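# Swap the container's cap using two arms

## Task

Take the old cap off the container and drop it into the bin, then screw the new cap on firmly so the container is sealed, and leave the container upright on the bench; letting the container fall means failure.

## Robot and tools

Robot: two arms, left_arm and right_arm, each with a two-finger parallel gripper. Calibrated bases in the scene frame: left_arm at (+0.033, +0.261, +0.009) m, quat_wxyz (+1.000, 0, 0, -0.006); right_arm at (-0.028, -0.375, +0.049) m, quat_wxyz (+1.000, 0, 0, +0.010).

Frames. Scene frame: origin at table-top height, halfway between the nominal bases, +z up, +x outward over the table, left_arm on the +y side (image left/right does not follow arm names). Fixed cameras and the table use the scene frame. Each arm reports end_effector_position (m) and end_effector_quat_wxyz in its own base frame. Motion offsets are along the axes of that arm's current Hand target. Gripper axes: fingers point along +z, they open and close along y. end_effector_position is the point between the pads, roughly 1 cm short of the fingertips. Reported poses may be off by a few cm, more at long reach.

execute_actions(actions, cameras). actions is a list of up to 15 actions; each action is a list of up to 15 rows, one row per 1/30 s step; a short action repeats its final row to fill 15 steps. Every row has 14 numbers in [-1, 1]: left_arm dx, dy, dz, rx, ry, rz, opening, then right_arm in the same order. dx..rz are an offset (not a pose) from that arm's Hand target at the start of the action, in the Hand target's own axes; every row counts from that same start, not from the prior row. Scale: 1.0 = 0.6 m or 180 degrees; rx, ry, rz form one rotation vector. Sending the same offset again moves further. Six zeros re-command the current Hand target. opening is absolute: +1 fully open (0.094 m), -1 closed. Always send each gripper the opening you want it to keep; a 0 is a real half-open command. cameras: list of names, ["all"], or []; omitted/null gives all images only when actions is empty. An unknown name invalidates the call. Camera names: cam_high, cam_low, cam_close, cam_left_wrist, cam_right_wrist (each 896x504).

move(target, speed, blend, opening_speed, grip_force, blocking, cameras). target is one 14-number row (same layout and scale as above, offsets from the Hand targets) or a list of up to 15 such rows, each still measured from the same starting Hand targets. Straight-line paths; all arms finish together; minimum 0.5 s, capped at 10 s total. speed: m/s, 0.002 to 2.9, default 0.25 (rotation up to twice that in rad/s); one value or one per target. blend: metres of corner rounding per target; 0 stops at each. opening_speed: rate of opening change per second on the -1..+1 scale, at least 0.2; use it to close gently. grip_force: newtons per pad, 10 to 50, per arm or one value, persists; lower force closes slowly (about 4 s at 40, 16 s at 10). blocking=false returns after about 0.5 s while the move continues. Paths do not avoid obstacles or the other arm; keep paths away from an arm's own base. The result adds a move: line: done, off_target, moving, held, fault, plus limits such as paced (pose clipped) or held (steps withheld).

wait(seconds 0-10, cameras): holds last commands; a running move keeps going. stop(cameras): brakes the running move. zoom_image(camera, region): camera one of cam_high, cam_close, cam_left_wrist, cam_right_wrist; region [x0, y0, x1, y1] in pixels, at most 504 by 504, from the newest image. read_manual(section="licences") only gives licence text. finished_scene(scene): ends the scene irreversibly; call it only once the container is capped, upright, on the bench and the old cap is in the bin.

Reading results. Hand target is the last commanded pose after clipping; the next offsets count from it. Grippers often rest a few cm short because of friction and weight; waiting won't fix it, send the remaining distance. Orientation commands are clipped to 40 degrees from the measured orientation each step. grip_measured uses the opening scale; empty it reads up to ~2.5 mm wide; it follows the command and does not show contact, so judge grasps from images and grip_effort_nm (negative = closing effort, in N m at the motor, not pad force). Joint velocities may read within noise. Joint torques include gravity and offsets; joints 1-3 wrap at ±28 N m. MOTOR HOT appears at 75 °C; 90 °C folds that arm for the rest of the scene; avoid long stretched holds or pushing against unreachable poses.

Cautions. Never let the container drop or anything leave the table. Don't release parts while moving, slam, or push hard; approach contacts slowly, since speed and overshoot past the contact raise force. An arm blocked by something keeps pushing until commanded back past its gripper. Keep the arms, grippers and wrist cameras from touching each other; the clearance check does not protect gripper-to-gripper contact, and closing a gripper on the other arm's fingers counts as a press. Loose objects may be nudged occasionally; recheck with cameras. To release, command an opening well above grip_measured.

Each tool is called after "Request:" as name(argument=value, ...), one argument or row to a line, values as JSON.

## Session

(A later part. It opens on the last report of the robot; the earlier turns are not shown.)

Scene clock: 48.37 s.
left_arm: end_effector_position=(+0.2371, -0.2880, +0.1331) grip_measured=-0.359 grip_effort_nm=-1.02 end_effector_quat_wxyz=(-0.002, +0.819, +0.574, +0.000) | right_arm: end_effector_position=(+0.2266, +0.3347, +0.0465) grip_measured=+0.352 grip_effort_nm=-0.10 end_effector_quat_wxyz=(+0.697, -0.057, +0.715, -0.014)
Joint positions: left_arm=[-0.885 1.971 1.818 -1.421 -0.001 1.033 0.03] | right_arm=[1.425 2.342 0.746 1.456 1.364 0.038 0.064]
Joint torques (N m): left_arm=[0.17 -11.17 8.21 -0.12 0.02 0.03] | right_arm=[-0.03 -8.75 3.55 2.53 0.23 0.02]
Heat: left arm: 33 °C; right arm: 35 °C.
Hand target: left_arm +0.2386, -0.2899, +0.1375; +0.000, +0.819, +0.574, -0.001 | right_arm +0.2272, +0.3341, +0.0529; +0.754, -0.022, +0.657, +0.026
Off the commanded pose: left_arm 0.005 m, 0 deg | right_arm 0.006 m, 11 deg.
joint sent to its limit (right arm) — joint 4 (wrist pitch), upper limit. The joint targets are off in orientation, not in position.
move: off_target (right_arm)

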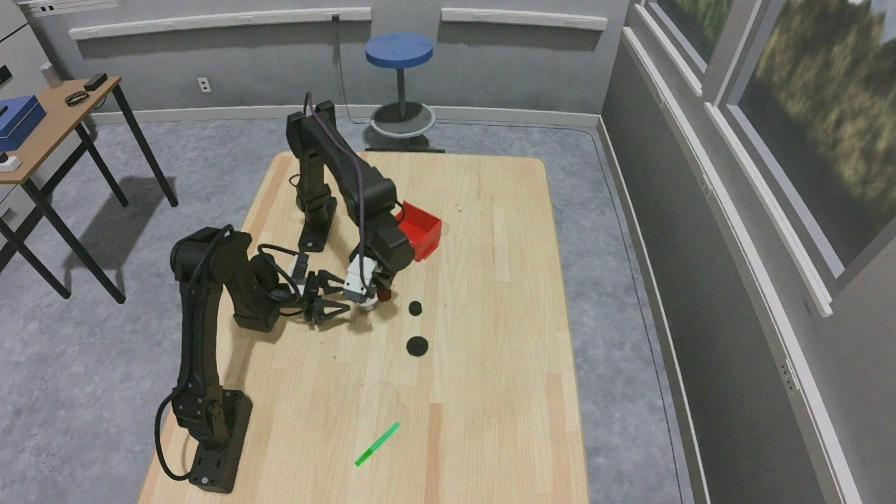

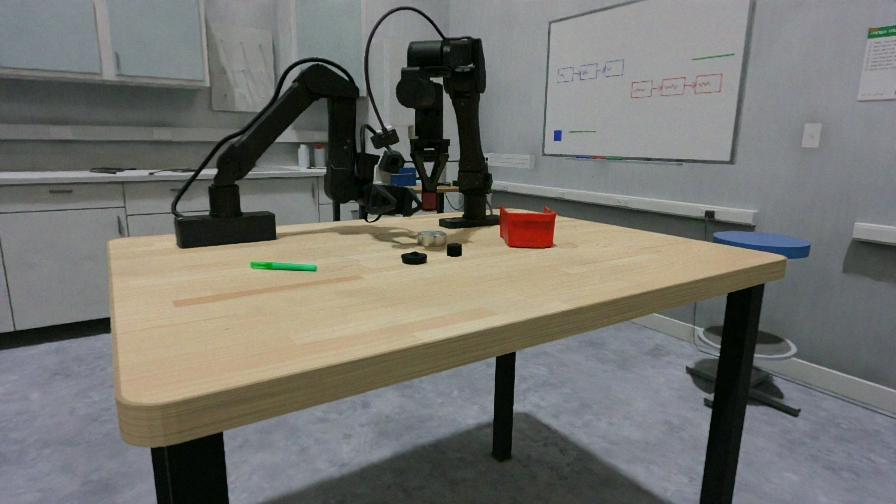

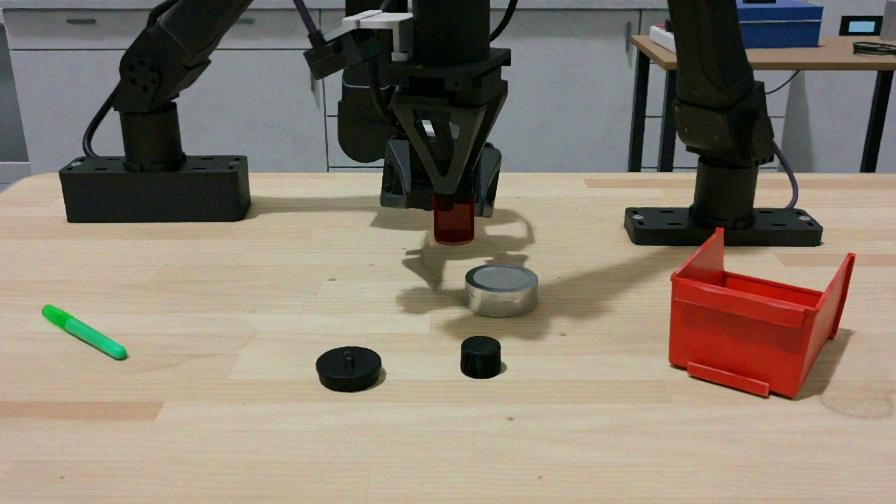

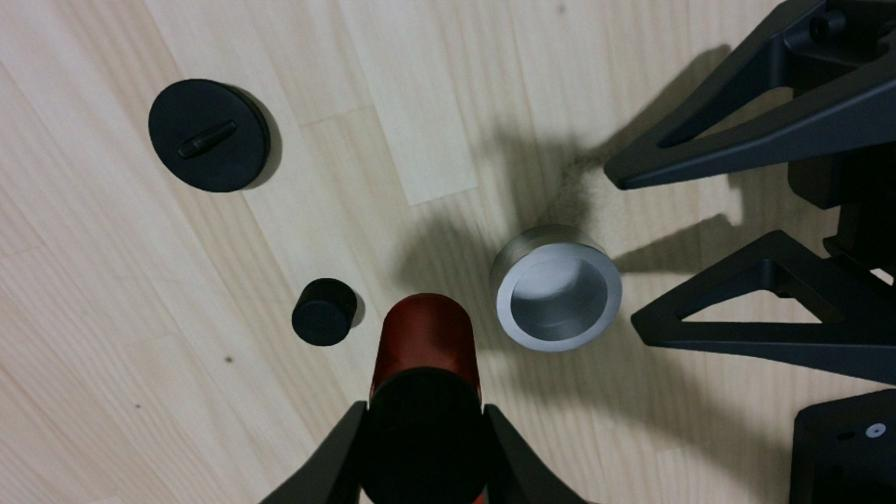

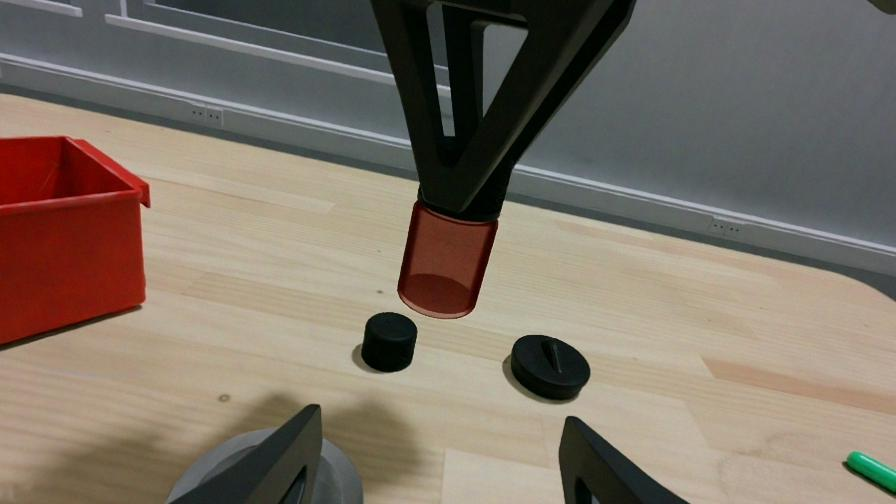

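Request:
move(
  target=[0.0993,-0.0238,-0.0258,0,0,-0.0278,-0.6,-0.0267,0.098,0.026,0,0.0222,0,0.35],
  speed=0.1,
  cameras=["cam_close","cam_left_wrist","cam_right_wrist"],
)

Scene clock: 53.23 s.
left_arm: end_effector_position=(+0.2522, -0.2348, +0.1495) grip_measured=-0.359 grip_effort_nm=-1.02 end_effector_quat_wxyz=(+0.004, +0.792, +0.611, +0.002) | right_arm: end_effector_position=(+0.2347, +0.3924, +0.0662) grip_measured=+0.352 grip_effort_nm=-0.10 end_effector_quat_wxyz=(+0.710, -0.061, +0.702, -0.011)
Joint positions: left_arm=[-0.754 1.847 1.716 -1.432 -0.003 1.074 0.03] | right_arm=[1.425 2.409 0.992 1.454 1.353 -0.139 0.064]
Joint torques (N m): left_arm=[0.17 -12.78 4.66 -0.07 0.03 0.07] | right_arm=[-0.35 -9.88 5.22 2.52 -0.04 -0.03]
Motor temperatures (°C): left_arm=[26 33 33 30 27 26 27] | right_arm=[29 33 35 38 25 25 26]
Heat: left arm: 33 °C; right arm: 38 °C.
Hand target: left_arm +0.2457, -0.2290, +0.1528; +0.000, +0.793, +0.609, -0.001 | right_arm +0.2364, +0.3938, +0.0709; +0.730, -0.023, +0.682, +0.025
Off the commanded pose: left_arm 0.009 m, 1 deg | right_arm 0.005 m, 7 deg.
joint sent to its limit (right arm) — joint 4 (wrist pitch), upper limit. The joint targets still meet the commanded pose.
move: off_target (right_arm)
Images, in order (width x height): cam_close 896x504, cam_left_wrist 896x504, cam_right_wrist 896x504.

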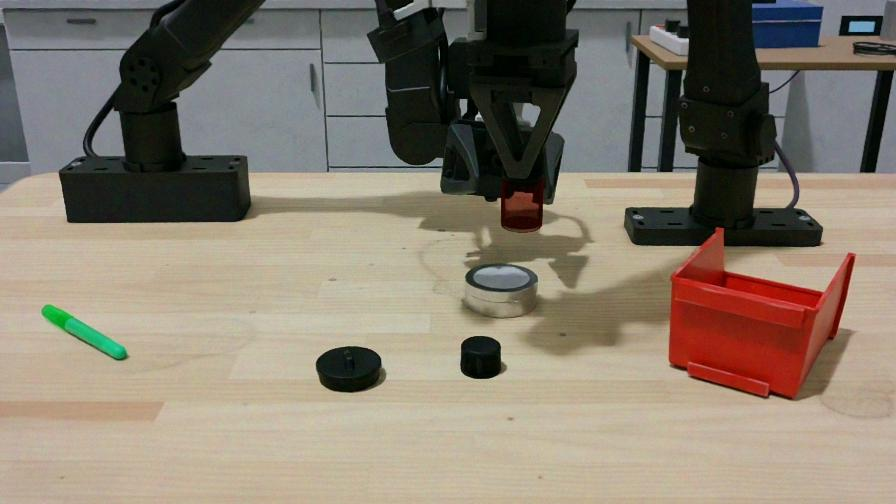

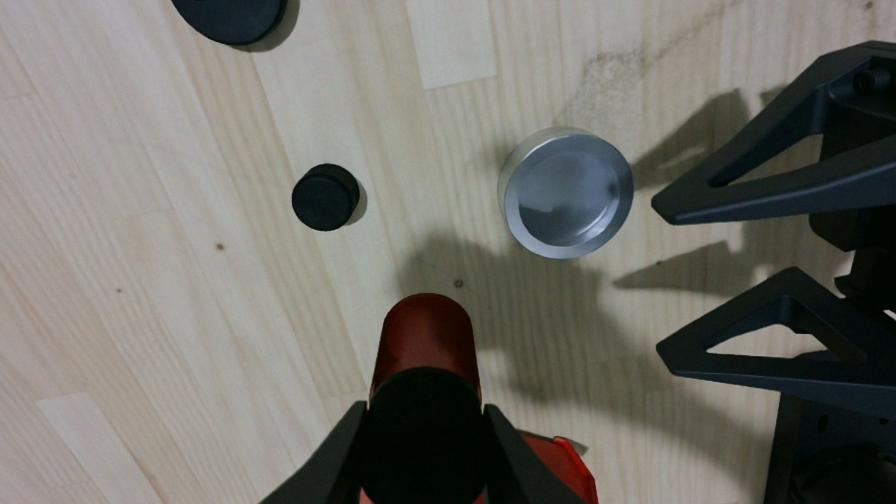

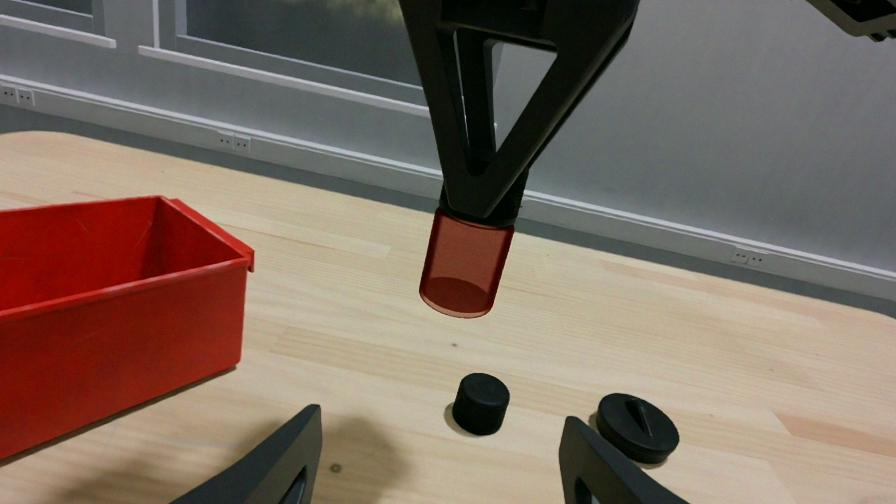

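Request:
move(
  target=[0,0,0,0,0,0,-0.6,-0.018,-0.018,-0.003,0,0.0222,0,0.35],
  speed=0.1,
  cameras=["cam_close","cam_left_wrist","cam_right_wrist"],
)

Scene clock: 57.57 s.
left_arm: end_effector_position=(+0.2522, -0.2348, +0.1495) grip_measured=-0.359 grip_effort_nm=-1.03 end_effector_quat_wxyz=(+0.004, +0.792, +0.611, +0.002) | right_arm: end_effector_position=(+0.2338, +0.3867, +0.0774) grip_measured=+0.352 grip_effort_nm=-0.10 end_effector_quat_wxyz=(+0.707, -0.026, +0.706, +0.024)
Joint positions: left_arm=[-0.754 1.847 1.716 -1.432 -0.003 1.074 0.03] | right_arm=[1.425 2.347 0.953 1.4 1.353 -0.01 0.064]
Joint torques (N m): left_arm=[0.2 -12.79 4.63 -0.08 0.04 0.05] | right_arm=[-0.32 -14.13 2.69 1.21 0 0.11]
Heat: left arm: 33 °C; right arm: 39 °C.
Hand target: left_arm +0.2457, -0.2290, +0.1528; +0.000, +0.793, +0.609, -0.001 | right_arm +0.2346, +0.3827, +0.0815; +0.706, -0.024, +0.707, +0.024
Off the commanded pose: left_arm 0.009 m, 1 deg | right_arm 0.006 m, 0 deg.
move: done
Images, in order (width x height): cam_close 896x504, cam_left_wrist 896x504, cam_right_wrist 896x504.

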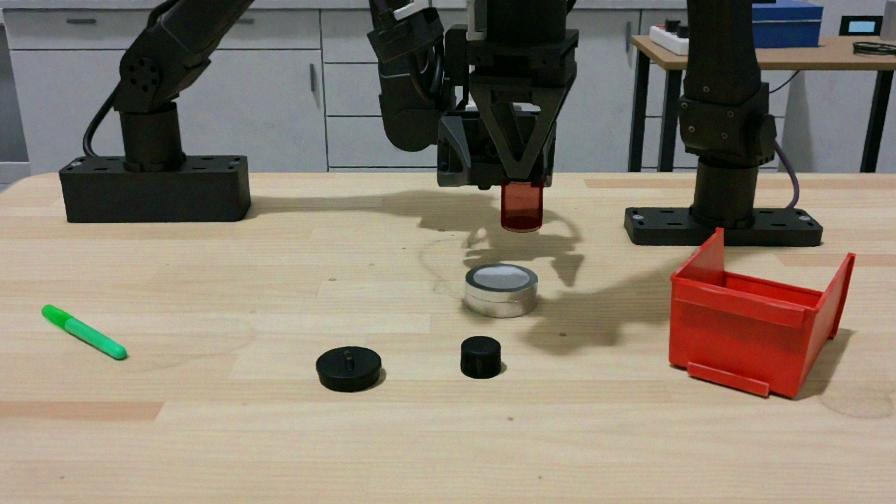

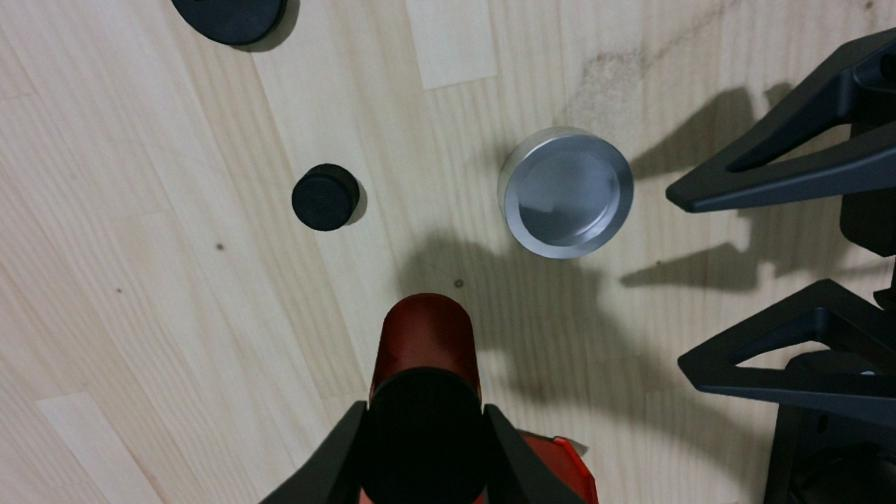

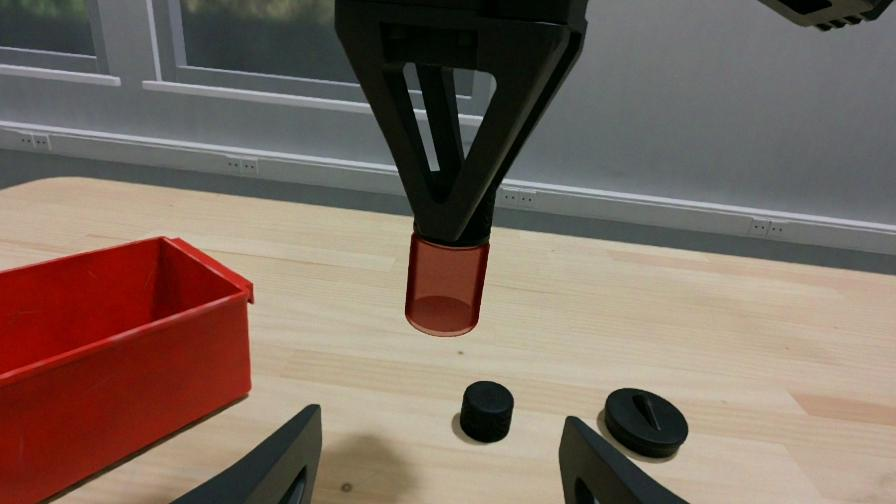

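Request:
move(
  target=[0,0,0,0,0,0,-0.6,0,0,0.0833,0,0,0,0.35],
  speed=0.08,
  cameras=["cam_close","cam_left_wrist","cam_right_wrist"],
)

Scene clock: 59.27 s.
left_arm: end_effector_position=(+0.2522, -0.2348, +0.1495) grip_measured=-0.359 grip_effort_nm=-1.02 end_effector_quat_wxyz=(+0.004, +0.792, +0.611, +0.002) | right_arm: end_effector_position=(+0.2826, +0.3816, +0.0786) grip_measured=+0.352 grip_effort_nm=-0.10 end_effector_quat_wxyz=(+0.706, -0.027, +0.707, +0.020)
Joint positions: left_arm=[-0.754 1.847 1.716 -1.432 -0.003 1.074 0.03] | right_arm=[1.297 2.347 0.979 1.362 1.231 -0.006 0.064]
Joint torques (N m): left_arm=[0.21 -12.79 4.62 -0.07 0.04 0.06] | right_arm=[-0.18 -12.42 5.89 1.26 -0.01 0.11]
Heat: left arm: 33 °C; right arm: 38 °C.
Hand target: left_arm +0.2457, -0.2290, +0.1528; +0.000, +0.793, +0.609, -0.001 | right_arm +0.2846, +0.3861, +0.0814; +0.706, -0.024, +0.707, +0.024
Off the commanded pose: left_arm 0.009 m, 1 deg | right_arm 0.006 m, 1 deg.
move: done
Images, in order (width x height): cam_close 896x504, cam_left_wrist 896x504, cam_right_wrist 896x504.

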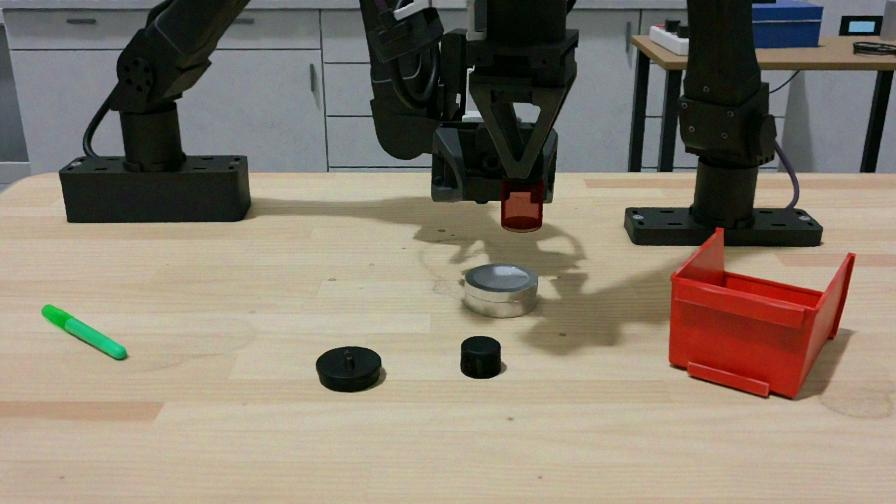

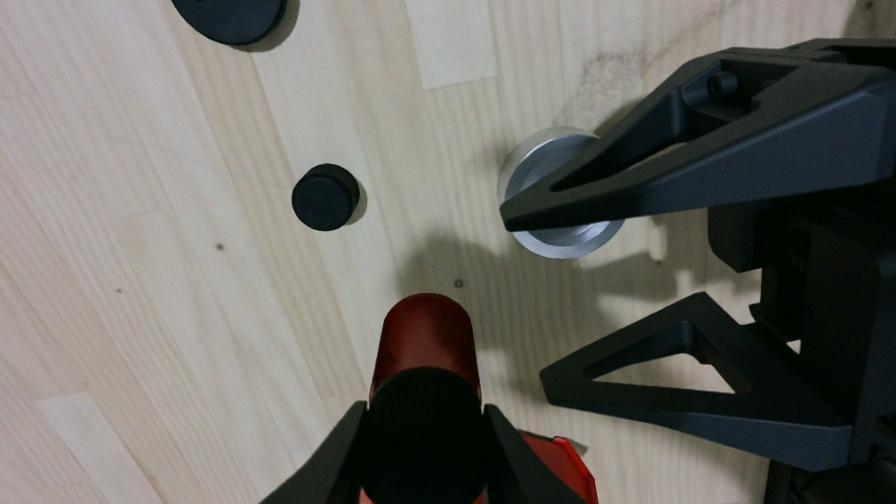

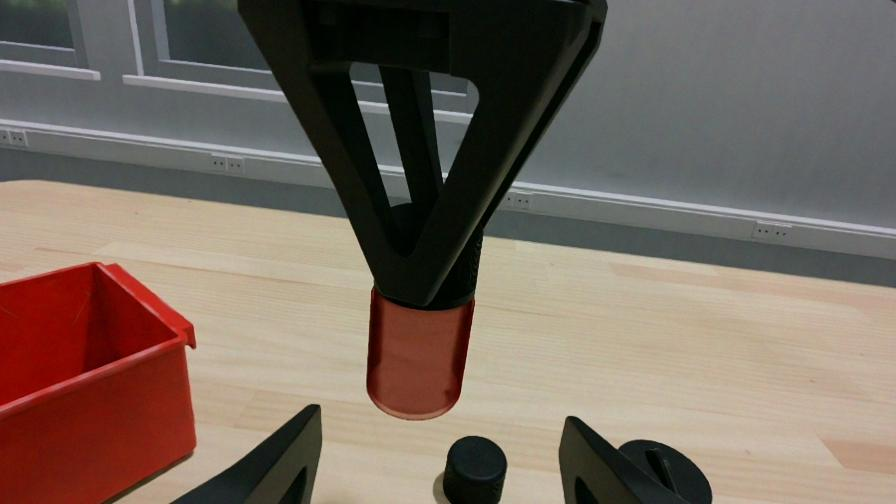

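Request:
move(
  target=[0,0,0,0,0,0,-0.6,-0.0033,0.01,0.02,0,0,0,0.35],
  speed=0.08,
  cameras=["cam_left_wrist","cam_right_wrist"],
)

Scene clock: 61.10 s.
left_arm: end_effector_position=(+0.2522, -0.2348, +0.1495) grip_measured=-0.359 grip_effort_nm=-1.03 end_effector_quat_wxyz=(+0.004, +0.792, +0.611, +0.002) | right_arm: end_effector_position=(+0.2933, +0.3894, +0.0853) grip_measured=+0.352 grip_effort_nm=-0.10 end_effector_quat_wxyz=(+0.708, -0.024, +0.706, +0.025)
Joint positions: left_arm=[-0.754 1.847 1.716 -1.432 -0.003 1.074 0.03] | right_arm=[1.276 2.347 1.024 1.33 1.207 -0.006 0.064]
Joint torques (N m): left_arm=[0.18 -12.78 4.66 -0.07 0.04 0.05] | right_arm=[-0.34 -11.77 6.2 1.26 -0.05 0.11]
Heat: left arm: 33 °C; right arm: 38 °C.
Hand target: left_arm +0.2457, -0.2290, +0.1528; +0.000, +0.793, +0.609, -0.001 | right_arm +0.2962, +0.3930, +0.0834; +0.706, -0.024, +0.707, +0.024
Off the commanded pose: left_arm 0.009 m, 1 deg | right_arm 0.005 m, 0 deg.
move: done
Images, in order (width x height): cam_left_wrist 896x504, cam_right_wrist 896x504.

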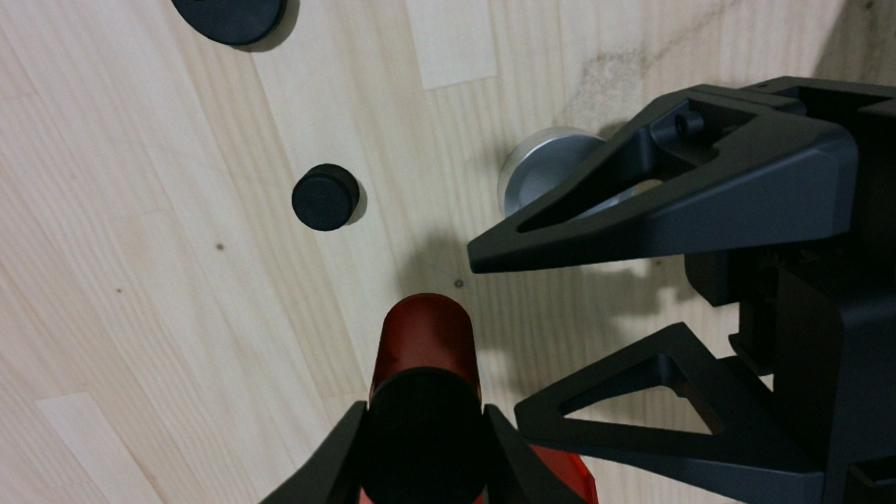

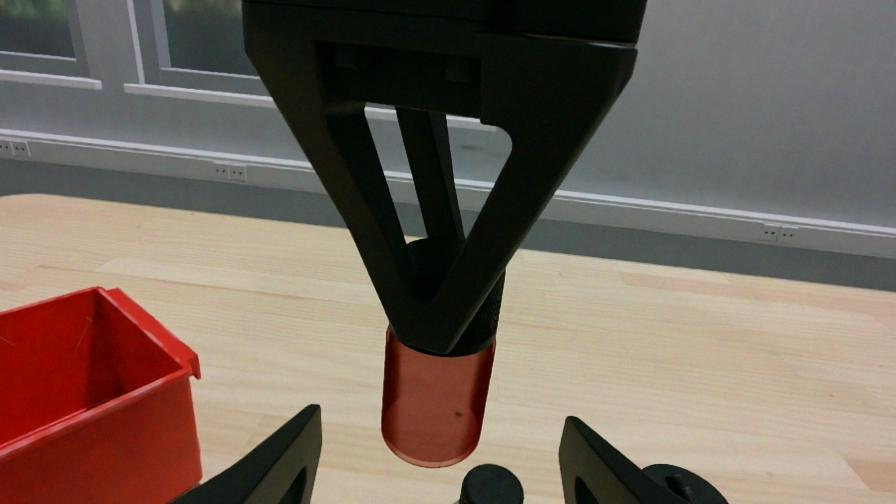

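Request:
move(
  target=[0,0,0,0,0,0,-0.6,0.0017,0,0.028,0,0,0,0.35],
  speed=0.08,
  cameras=["cam_left_wrist","cam_right_wrist","cam_close"],
)

Scene clock: 63.67 s.
left_arm: end_effector_position=(+0.2522, -0.2348, +0.1495) grip_measured=-0.359 grip_effort_nm=-1.02 end_effector_quat_wxyz=(+0.004, +0.792, +0.611, +0.002) | right_arm: end_effector_position=(+0.3104, +0.3901, +0.0908) grip_measured=+0.352 grip_effort_nm=-0.10 end_effector_quat_wxyz=(+0.709, -0.018, +0.704, +0.029)
Joint positions: left_arm=[-0.754 1.847 1.716 -1.432 -0.003 1.074 0.03] | right_arm=[1.236 2.347 1.053 1.315 1.169 -0.005 0.064]
Joint torques (N m): left_arm=[0.2 -12.77 4.67 -0.07 0.04 0.06] | right_arm=[-0.25 -10.74 6.48 1.28 -0.06 0.11]
Heat: left arm: 34 °C; right arm: 37 °C.
Hand target: left_arm +0.2457, -0.2290, +0.1528; +0.000, +0.793, +0.609, -0.001 | right_arm +0.3130, +0.3941, +0.0823; +0.706, -0.024, +0.707, +0.024
Off the commanded pose: left_arm 0.009 m, 1 deg | right_arm 0.010 m, 1 deg.
move: done
Images, in order (width x height): cam_close 896x504, cam_left_wrist 896x504, cam_right_wrist 896x504.

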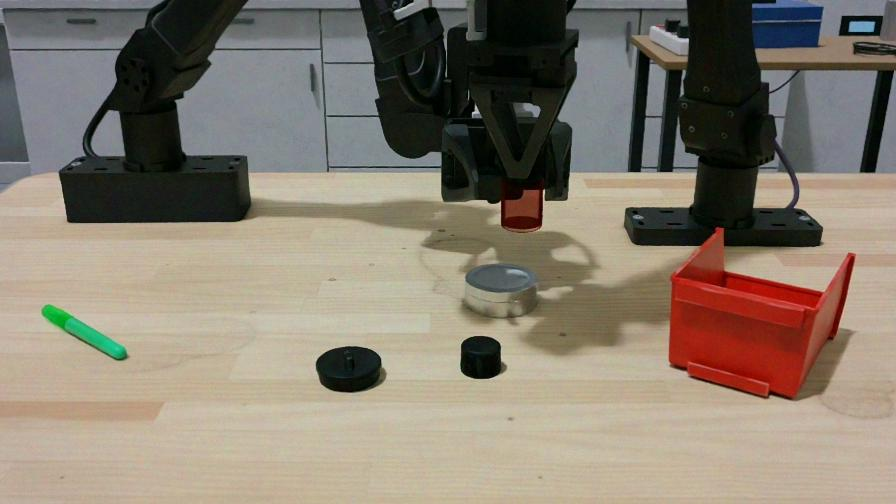

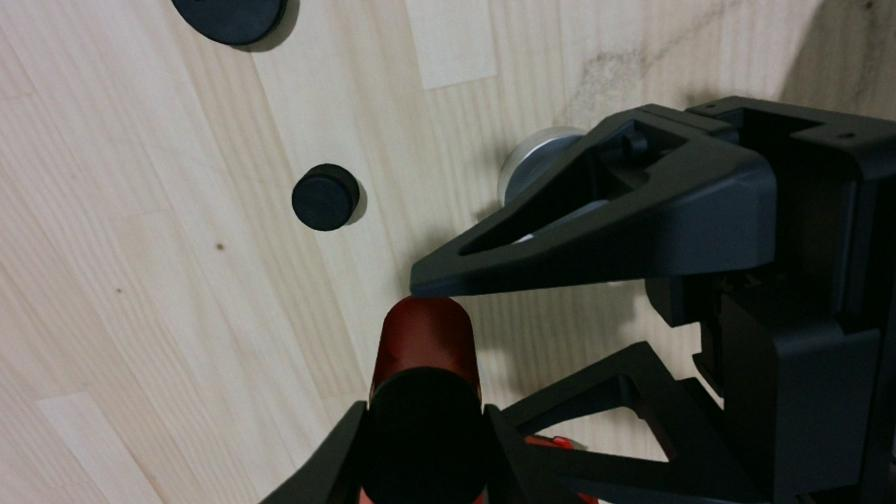

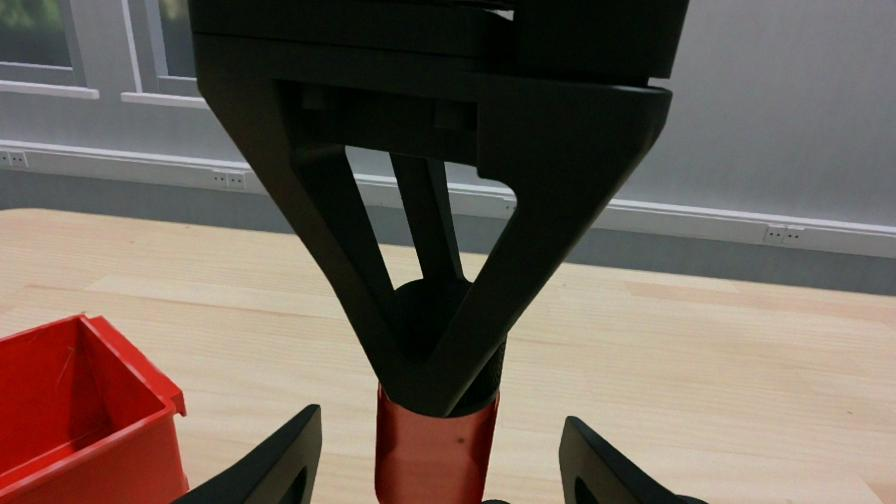

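Request:
zoom_image(
  camera="cam_close",
  region=[420, 100, 600, 260],
)

Request:
zoom_image(
  camera="cam_left_wrist",
  region=[340, 200, 780, 500],
)

Scaled by 2.800.

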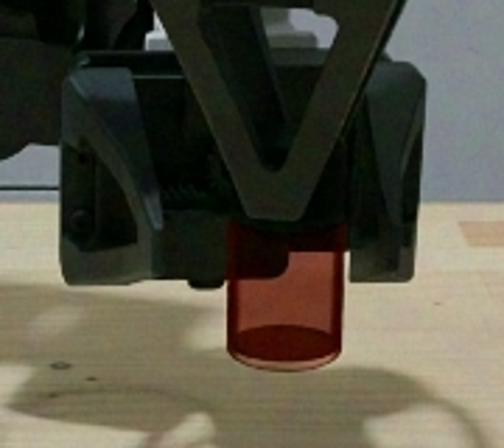

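Scaled by 1.145.

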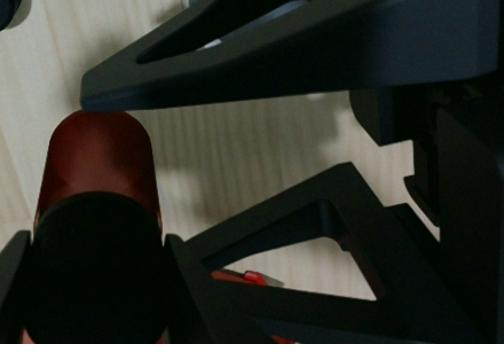

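Request:
move(
  target=[0,0,0,0,0,0,-0.6,0.0133,0,0,0,0,0,0.35],
  speed=0.06,
  cameras=["cam_low","cam_right_wrist","cam_close"],
)

Request:
zoom_image(
  camera="cam_low",
  region=[340, 120, 500, 240],
)

Scene clock: 67.83 s.
left_arm: end_effector_position=(+0.2522, -0.2348, +0.1495) grip_measured=-0.359 grip_effort_nm=-1.03 end_effector_quat_wxyz=(+0.004, +0.792, +0.611, +0.002) | right_arm: end_effector_position=(+0.3105, +0.3907, +0.0811) grip_measured=+0.352 grip_effort_nm=-0.10 end_effector_quat_wxyz=(+0.707, -0.025, +0.706, +0.023)
Joint positions: left_arm=[-0.754 1.847 1.716 -1.432 -0.003 1.074 0.03] | right_arm=[1.236 2.371 1.058 1.315 1.168 -0.005 0.064]
Joint torques (N m): left_arm=[0.2 -12.77 4.63 -0.07 0.03 0.06] | right_arm=[-0.27 -10.67 6.37 1.47 -0.03 0.12]
Heat: left arm: 34 °C; right arm: 36 °C.
Hand target: left_arm +0.2457, -0.2290, +0.1528; +0.000, +0.793, +0.609, -0.001 | right_arm +0.3129, +0.3940, +0.0745; +0.706, -0.024, +0.707, +0.024
Off the commanded pose: left_arm 0.009 m, 1 deg | right_arm 0.008 m, 0 deg.
move: done
Images, in order (width x height): cam_low 896x504, cam_close 896x504, cam_right_wrist 896x504.

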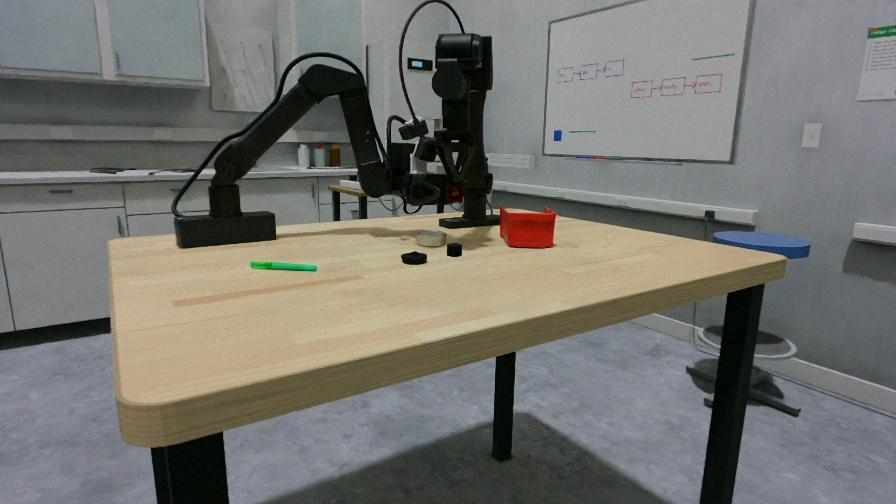

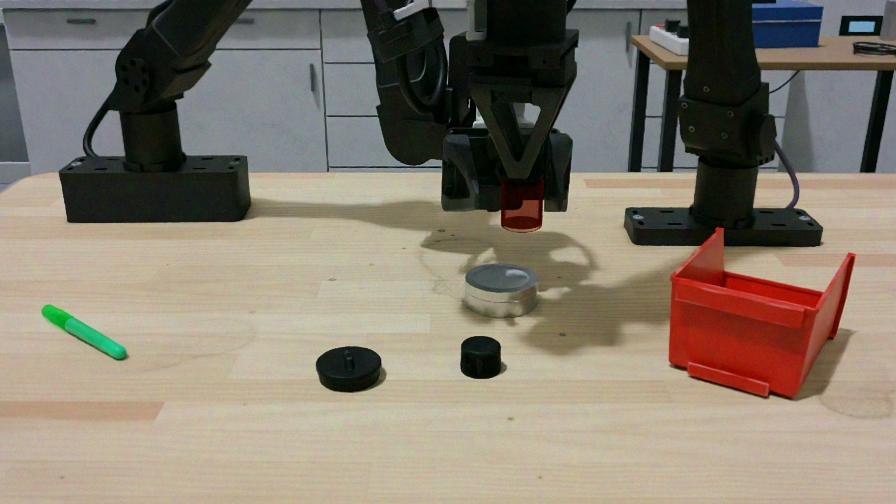

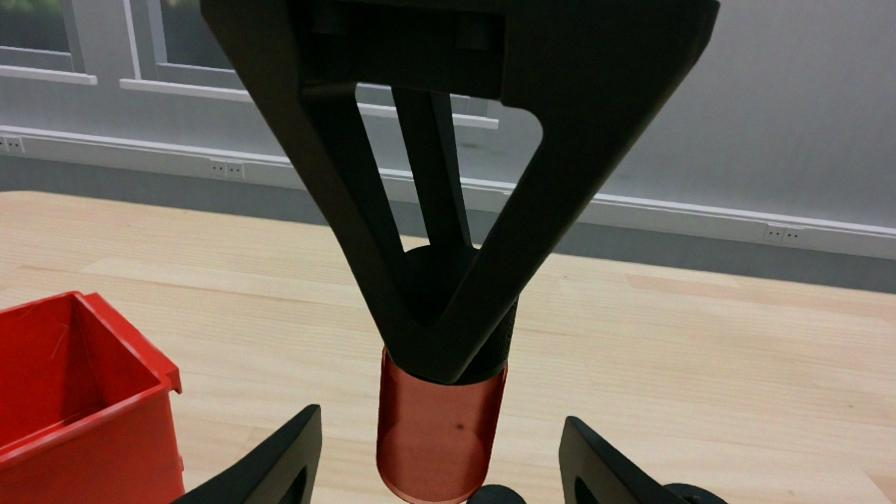

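Scaled by 3.150.

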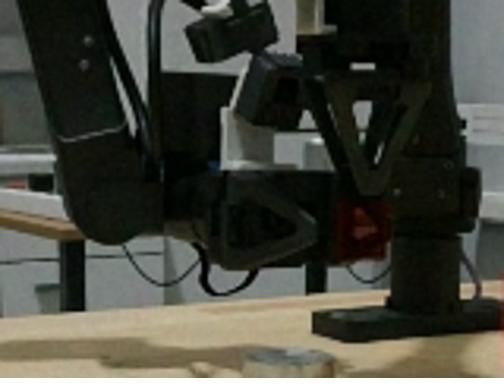

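Request:
zoom_image(
  camera="cam_low",
  region=[395, 160, 475, 220],
)

Request:
zoom_image(
  camera="cam_close",
  region=[430, 120, 590, 240],
)

Scaled by 6.300.

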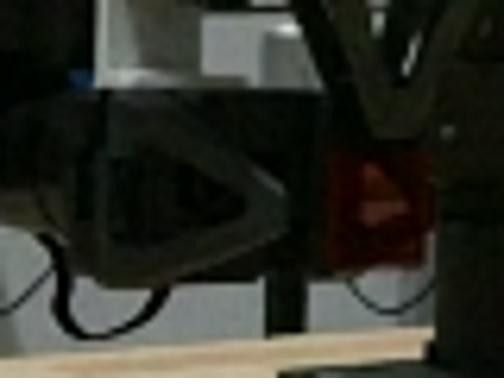

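Scaled by 3.150.

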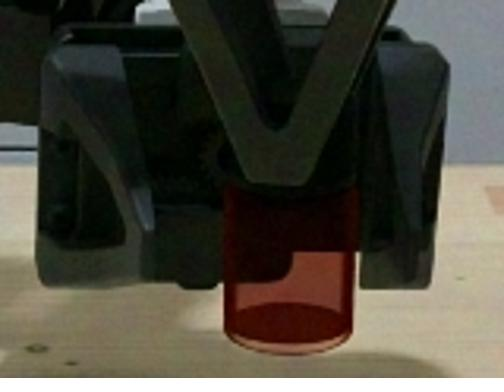

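Request:
move(
  target=[0,0,0,0,0,0,-0.6,0,0,0.0167,0,0,0,0.35],
  speed=0.06,
  cameras=["cam_left_wrist","cam_right_wrist"],
)

Scene clock: 71.43 s.
left_arm: end_effector_position=(+0.2522, -0.2348, +0.1495) grip_measured=-0.359 grip_effort_nm=-1.02 end_effector_quat_wxyz=(+0.004, +0.792, +0.611, +0.002) | right_arm: end_effector_position=(+0.3198, +0.3915, +0.0834) grip_measured=+0.352 grip_effort_nm=-0.10 end_effector_quat_wxyz=(+0.709, -0.021, +0.705, +0.027)
Joint positions: left_arm=[-0.754 1.847 1.716 -1.432 -0.003 1.074 0.03] | right_arm=[1.215 2.377 1.077 1.315 1.147 -0.005 0.064]
Joint torques (N m): left_arm=[0.18 -12.81 4.66 -0.09 0.04 0.05] | right_arm=[-0.38 -10.67 6.49 1.37 -0.04 0.1]
Heat: left arm: 34 °C; right arm: 36 °C.
Hand target: left_arm +0.2457, -0.2290, +0.1528; +0.000, +0.793, +0.609, -0.001 | right_arm +0.3228, +0.3948, +0.0743; +0.706, -0.024, +0.707, +0.024
Off the commanded pose: left_arm 0.009 m, 1 deg | right_arm 0.010 m, 1 deg.
move: done
Images, in order (width x height): cam_left_wrist 896x504, cam_right_wrist 896x504.

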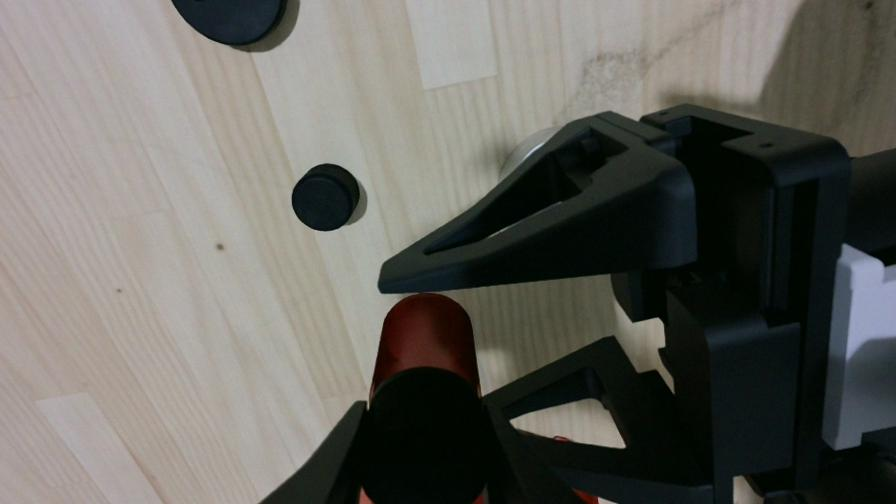

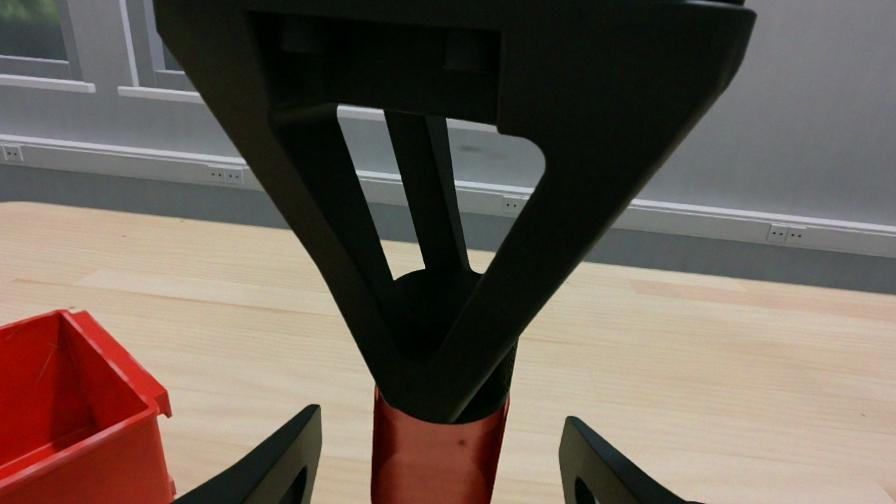

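Request:
move(
  target=[0,0,0,0,0,0,-0.6,0,0,0,0,0,0,-0.6],
  speed=0.05,
  opening_speed=0.35,
  cameras=["cam_left_wrist","cam_right_wrist","cam_close"],
)

Scene clock: 74.97 s.
left_arm: end_effector_position=(+0.2521, -0.2347, +0.1495) grip_measured=-0.359 grip_effort_nm=-1.02 end_effector_quat_wxyz=(+0.003, +0.792, +0.611, +0.002) | right_arm: end_effector_position=(+0.3197, +0.3923, +0.0834) grip_measured=-0.333 grip_effort_nm=-1.02 end_effector_quat_wxyz=(+0.709, -0.021, +0.705, +0.030)
Joint positions: left_arm=[-0.754 1.847 1.716 -1.432 -0.003 1.074 0.03] | right_arm=[1.215 2.377 1.077 1.315 1.142 -0.001 0.031]
Joint torques (N m): left_arm=[0.21 -12.81 4.66 -0.07 0.04 0.06] | right_arm=[-0.38 -10.61 6.49 1.37 0 0.07]
Heat: left arm: 34 °C; right arm: 36 °C.
Hand target: left_arm +0.2457, -0.2290, +0.1528; +0.000, +0.793, +0.609, -0.001 | right_arm +0.3228, +0.3948, +0.0743; +0.706, -0.024, +0.707, +0.024
Off the commanded pose: left_arm 0.009 m, 1 deg | right_arm 0.010 m, 1 deg.
move: done
Images, in order (width x height): cam_close 896x504, cam_left_wrist 896x504, cam_right_wrist 896x504.

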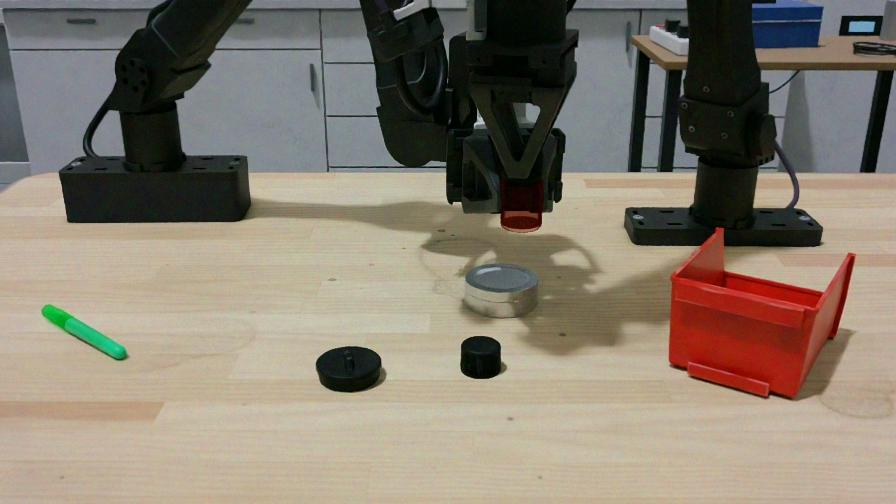

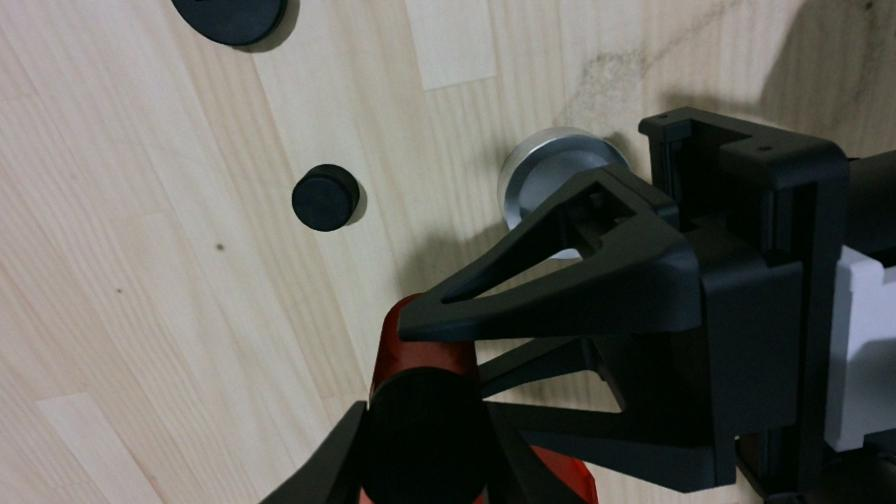

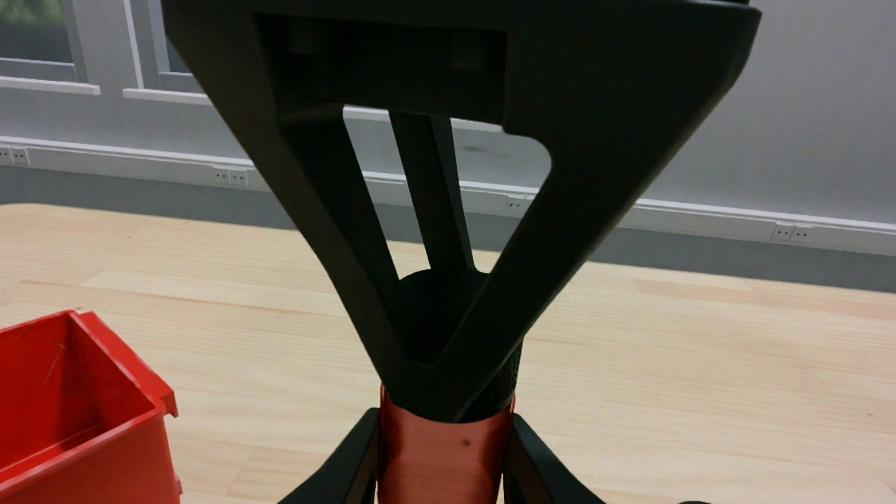

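Request:
move(
  target=[0,0,0,0,0,-0.3333,-0.6,0,0,0,0,0,0,-0.6],
  speed=0.2,
  cameras=["cam_right_wrist","cam_close","cam_left_wrist"],
)

Scene clock: 79.20 s.
left_arm: end_effector_position=(+0.2516, -0.2336, +0.1495) grip_measured=-0.359 grip_effort_nm=-1.02 end_effector_quat_wxyz=(+0.002, +0.386, +0.922, +0.002) | right_arm: end_effector_position=(+0.3197, +0.3933, +0.0834) grip_measured=-0.333 grip_effort_nm=-1.02 end_effector_quat_wxyz=(+0.709, -0.023, +0.705, +0.033)
Joint positions: left_arm=[-0.754 1.847 1.716 -1.437 -0.005 0.04 0.03] | right_arm=[1.215 2.377 1.077 1.315 1.137 0.001 0.031]
Joint torques (N m): left_arm=[0.2 -12.77 4.66 -0.04 0.06 -0.06] | right_arm=[-0.39 -10.62 6.53 1.38 0.03 0.05]
Heat: left arm: 34 °C; right arm: 35 °C.
Hand target: left_arm +0.2457, -0.2290, +0.1528; +0.000, +0.383, +0.924, -0.001 | right_arm +0.3228, +0.3948, +0.0743; +0.706, -0.024, +0.707, +0.024
Off the commanded pose: left_arm 0.008 m, 1 deg | right_arm 0.010 m, 1 deg.
move: done
Images, in order (width x height): cam_close 896x504, cam_left_wrist 896x504, cam_right_wrist 896x504.

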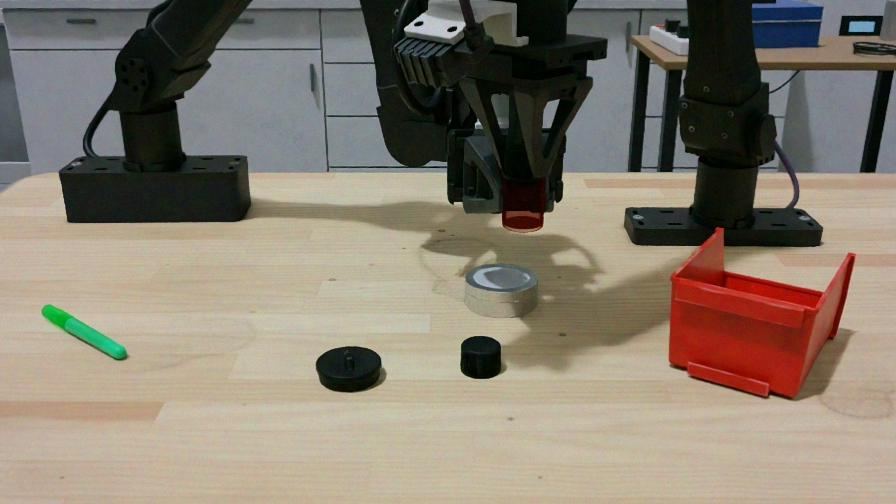

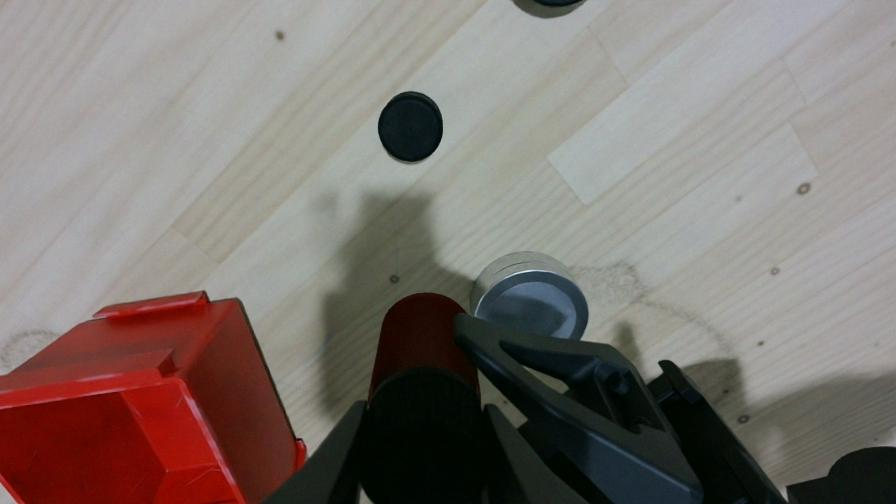

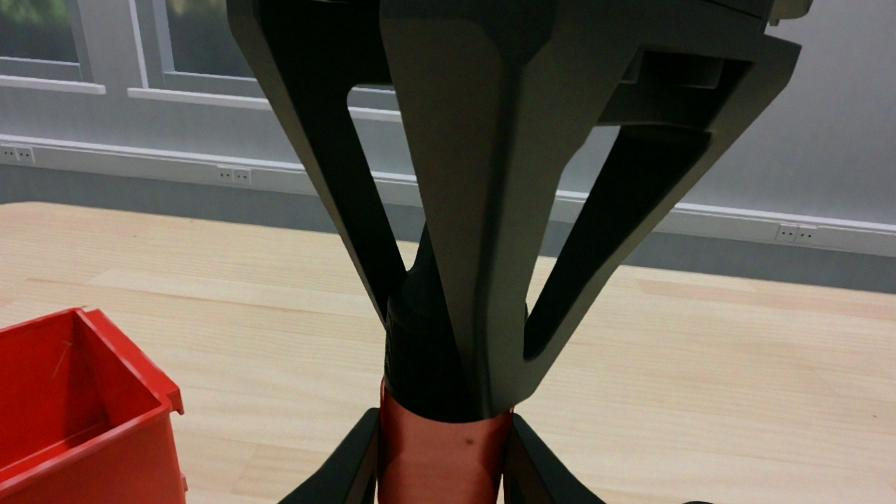

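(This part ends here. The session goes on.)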